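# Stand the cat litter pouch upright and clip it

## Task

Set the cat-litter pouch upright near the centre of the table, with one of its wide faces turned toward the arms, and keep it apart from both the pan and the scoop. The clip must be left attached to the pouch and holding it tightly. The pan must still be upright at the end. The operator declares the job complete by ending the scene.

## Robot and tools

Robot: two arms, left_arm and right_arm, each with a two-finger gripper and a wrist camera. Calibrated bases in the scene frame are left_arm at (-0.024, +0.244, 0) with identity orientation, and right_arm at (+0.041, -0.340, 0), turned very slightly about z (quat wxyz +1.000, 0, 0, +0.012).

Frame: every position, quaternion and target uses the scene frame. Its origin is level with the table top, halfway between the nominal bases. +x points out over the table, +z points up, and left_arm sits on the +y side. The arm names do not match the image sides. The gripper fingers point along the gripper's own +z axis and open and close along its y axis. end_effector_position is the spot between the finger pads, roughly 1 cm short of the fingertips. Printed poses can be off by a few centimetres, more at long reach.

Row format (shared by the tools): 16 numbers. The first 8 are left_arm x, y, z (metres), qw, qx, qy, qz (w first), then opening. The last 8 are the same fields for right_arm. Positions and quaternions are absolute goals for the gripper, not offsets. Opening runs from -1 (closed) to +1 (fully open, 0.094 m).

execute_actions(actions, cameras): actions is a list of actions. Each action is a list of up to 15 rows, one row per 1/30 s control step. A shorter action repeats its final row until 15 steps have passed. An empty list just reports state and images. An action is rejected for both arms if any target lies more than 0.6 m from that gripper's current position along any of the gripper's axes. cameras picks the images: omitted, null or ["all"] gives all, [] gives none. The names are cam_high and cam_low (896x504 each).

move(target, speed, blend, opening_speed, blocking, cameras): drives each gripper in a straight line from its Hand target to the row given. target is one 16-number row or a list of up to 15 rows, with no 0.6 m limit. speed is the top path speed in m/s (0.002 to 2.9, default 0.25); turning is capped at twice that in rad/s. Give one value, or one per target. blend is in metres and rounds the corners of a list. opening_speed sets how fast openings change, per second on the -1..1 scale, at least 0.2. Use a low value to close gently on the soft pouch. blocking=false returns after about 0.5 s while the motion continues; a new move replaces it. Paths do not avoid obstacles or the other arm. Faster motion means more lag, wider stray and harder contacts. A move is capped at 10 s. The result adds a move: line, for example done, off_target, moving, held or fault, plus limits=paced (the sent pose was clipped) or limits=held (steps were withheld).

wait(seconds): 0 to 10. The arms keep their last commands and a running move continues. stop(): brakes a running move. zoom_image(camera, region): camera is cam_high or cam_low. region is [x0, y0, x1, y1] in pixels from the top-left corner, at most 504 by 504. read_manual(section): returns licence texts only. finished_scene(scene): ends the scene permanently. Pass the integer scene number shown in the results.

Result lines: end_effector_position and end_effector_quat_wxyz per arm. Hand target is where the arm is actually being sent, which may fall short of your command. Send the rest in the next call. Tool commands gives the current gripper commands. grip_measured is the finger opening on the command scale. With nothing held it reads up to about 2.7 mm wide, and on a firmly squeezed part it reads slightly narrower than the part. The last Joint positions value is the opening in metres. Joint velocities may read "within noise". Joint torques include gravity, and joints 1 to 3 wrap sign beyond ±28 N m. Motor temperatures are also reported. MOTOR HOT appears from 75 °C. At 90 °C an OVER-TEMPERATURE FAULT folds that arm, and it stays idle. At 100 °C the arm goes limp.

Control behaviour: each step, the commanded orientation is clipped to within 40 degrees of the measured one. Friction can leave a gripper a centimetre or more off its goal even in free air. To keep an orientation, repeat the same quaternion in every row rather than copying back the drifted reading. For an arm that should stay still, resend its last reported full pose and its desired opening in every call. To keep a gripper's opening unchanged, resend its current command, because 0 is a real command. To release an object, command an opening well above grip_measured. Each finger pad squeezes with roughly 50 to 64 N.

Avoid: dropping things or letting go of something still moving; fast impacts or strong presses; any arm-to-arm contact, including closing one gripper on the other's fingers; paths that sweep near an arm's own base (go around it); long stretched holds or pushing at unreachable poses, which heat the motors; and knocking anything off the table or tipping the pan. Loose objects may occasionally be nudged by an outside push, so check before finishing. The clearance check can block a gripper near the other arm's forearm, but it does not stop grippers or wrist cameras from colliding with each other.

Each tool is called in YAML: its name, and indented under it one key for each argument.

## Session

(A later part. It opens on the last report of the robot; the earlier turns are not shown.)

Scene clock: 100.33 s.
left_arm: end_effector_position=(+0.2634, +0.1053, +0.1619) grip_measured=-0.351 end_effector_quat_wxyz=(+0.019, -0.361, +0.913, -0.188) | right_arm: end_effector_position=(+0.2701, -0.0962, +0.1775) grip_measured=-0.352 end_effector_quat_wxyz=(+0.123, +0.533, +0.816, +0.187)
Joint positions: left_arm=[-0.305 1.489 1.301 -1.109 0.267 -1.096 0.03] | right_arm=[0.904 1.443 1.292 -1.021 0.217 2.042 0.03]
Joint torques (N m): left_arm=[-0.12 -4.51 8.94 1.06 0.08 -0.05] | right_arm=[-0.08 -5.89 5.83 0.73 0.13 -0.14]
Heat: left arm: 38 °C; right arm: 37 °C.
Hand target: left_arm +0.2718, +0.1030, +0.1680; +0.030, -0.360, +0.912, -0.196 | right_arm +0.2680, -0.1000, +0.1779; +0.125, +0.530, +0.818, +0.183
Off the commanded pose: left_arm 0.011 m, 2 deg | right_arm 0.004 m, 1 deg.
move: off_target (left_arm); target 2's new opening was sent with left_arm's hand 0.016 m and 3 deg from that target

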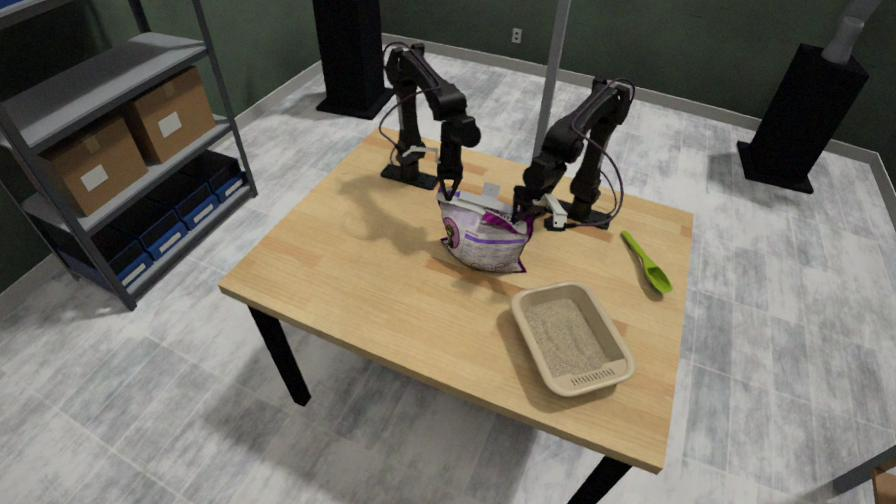

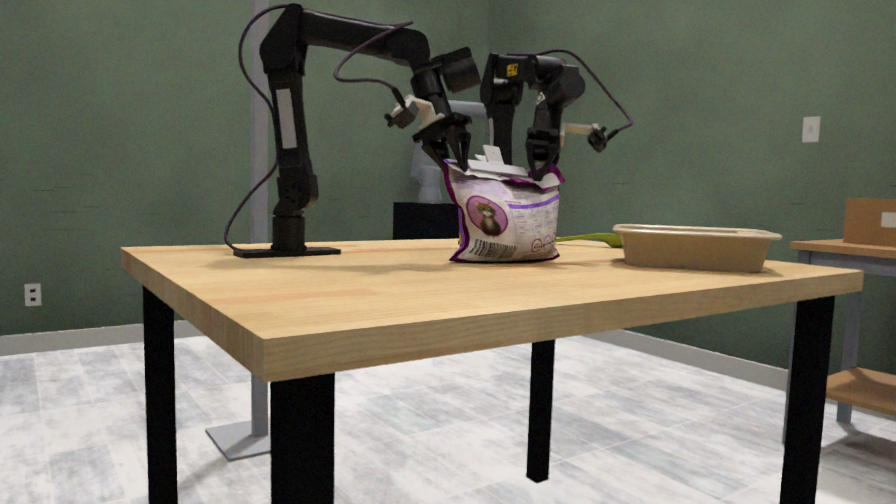

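move:
  target:
    - [0.245, 0.128, 0.265, 0.03, -0.36, 0.912, -0.196, -0.35, 0.232, -0.118, 0.275, 0.125, 0.5300, 0.8180, 0.183, -0.35]
    - [0.17, 0.25, 0.32, 0.1241, -0.5600, 0.7997, -0.1773, -0.35, 0.19, -0.3, 0.32, 0.1241, 0.5600, 0.7997, 0.1773, -0.35]
  speed: [0.08, 0.2]

zoom_image:
  camera: "cam_high"
  region: [390, 130, 570, 300]

zoom_image:
  camera: "cam_low"
  region: [380, 110, 640, 300]

Scene clock: 104.07 s.
left_arm: end_effector_position=(+0.1740, +0.2474, +0.3232) grip_measured=-0.351 end_effector_quat_wxyz=(+0.203, -0.557, +0.777, -0.213) | right_arm: end_effector_position=(+0.1940, -0.2974, +0.3259) grip_measured=-0.352 end_effector_quat_wxyz=(+0.214, +0.546, +0.764, +0.268)
Joint positions: left_arm=[0.207 1.055 1.62 -1.574 0.217 -1.1 0.03] | right_arm=[0.204 0.845 1.519 -1.545 -0.031 1.48 0.03]
Joint torques (N m): left_arm=[0.55 -0.44 4.7 1.29 -0.04 0.12] | right_arm=[-1.07 1.22 3.45 1.19 -0.02 -0.22]
Heat: left arm: 38 °C; right arm: 36 °C.
Hand target: left_arm +0.1704, +0.2497, +0.3194; +0.200, -0.559, +0.778, -0.204 | right_arm +0.1905, -0.2996, +0.3196; +0.209, +0.547, +0.769, +0.257
Off the commanded pose: left_arm 0.006 m, 10 deg | right_arm 0.008 m, 15 deg.
joint sent to its limit (left arm) — joint 4 (wrist pitch), lower limit. The joint targets are off in orientation, not in position.
joint sent to its limit (right arm) — joint 4 (wrist pitch), lower limit. The joint targets are off in orientation, not in position.
move: off_target (left_arm, right_arm)

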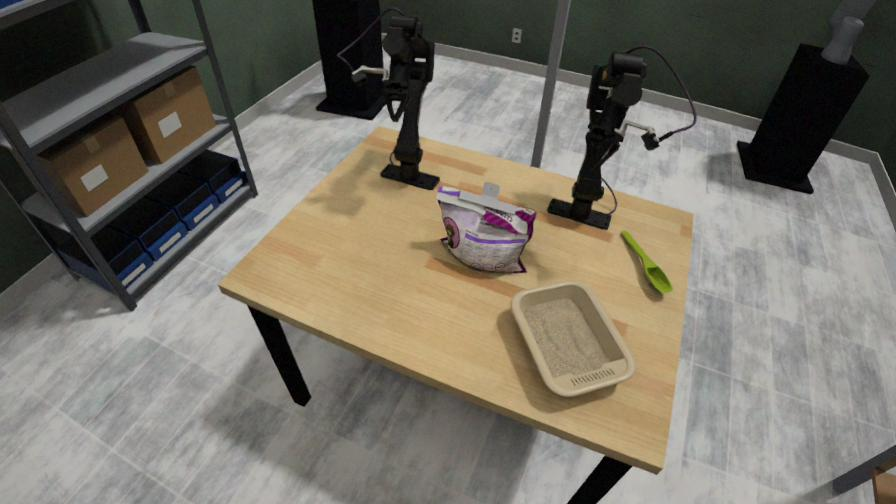

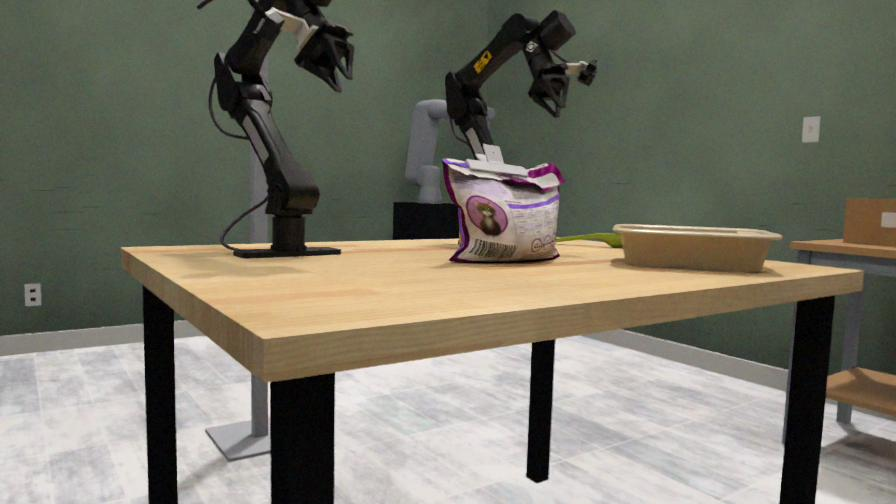

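Scaled by 2.800.

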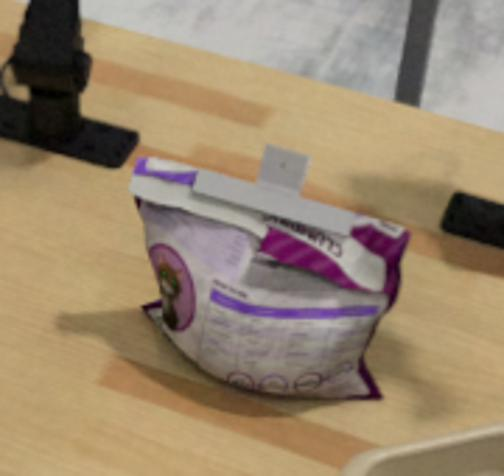

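Scaled by 1.938.

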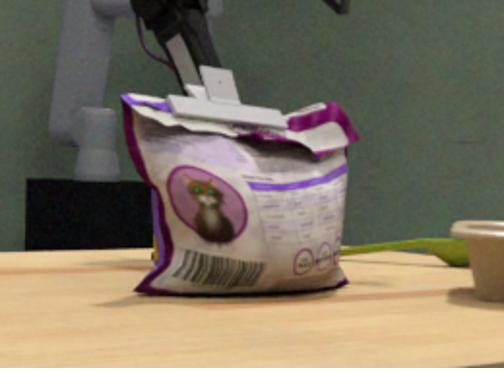

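finished_scene:
  scene: 2

The scene is finished: the task was done.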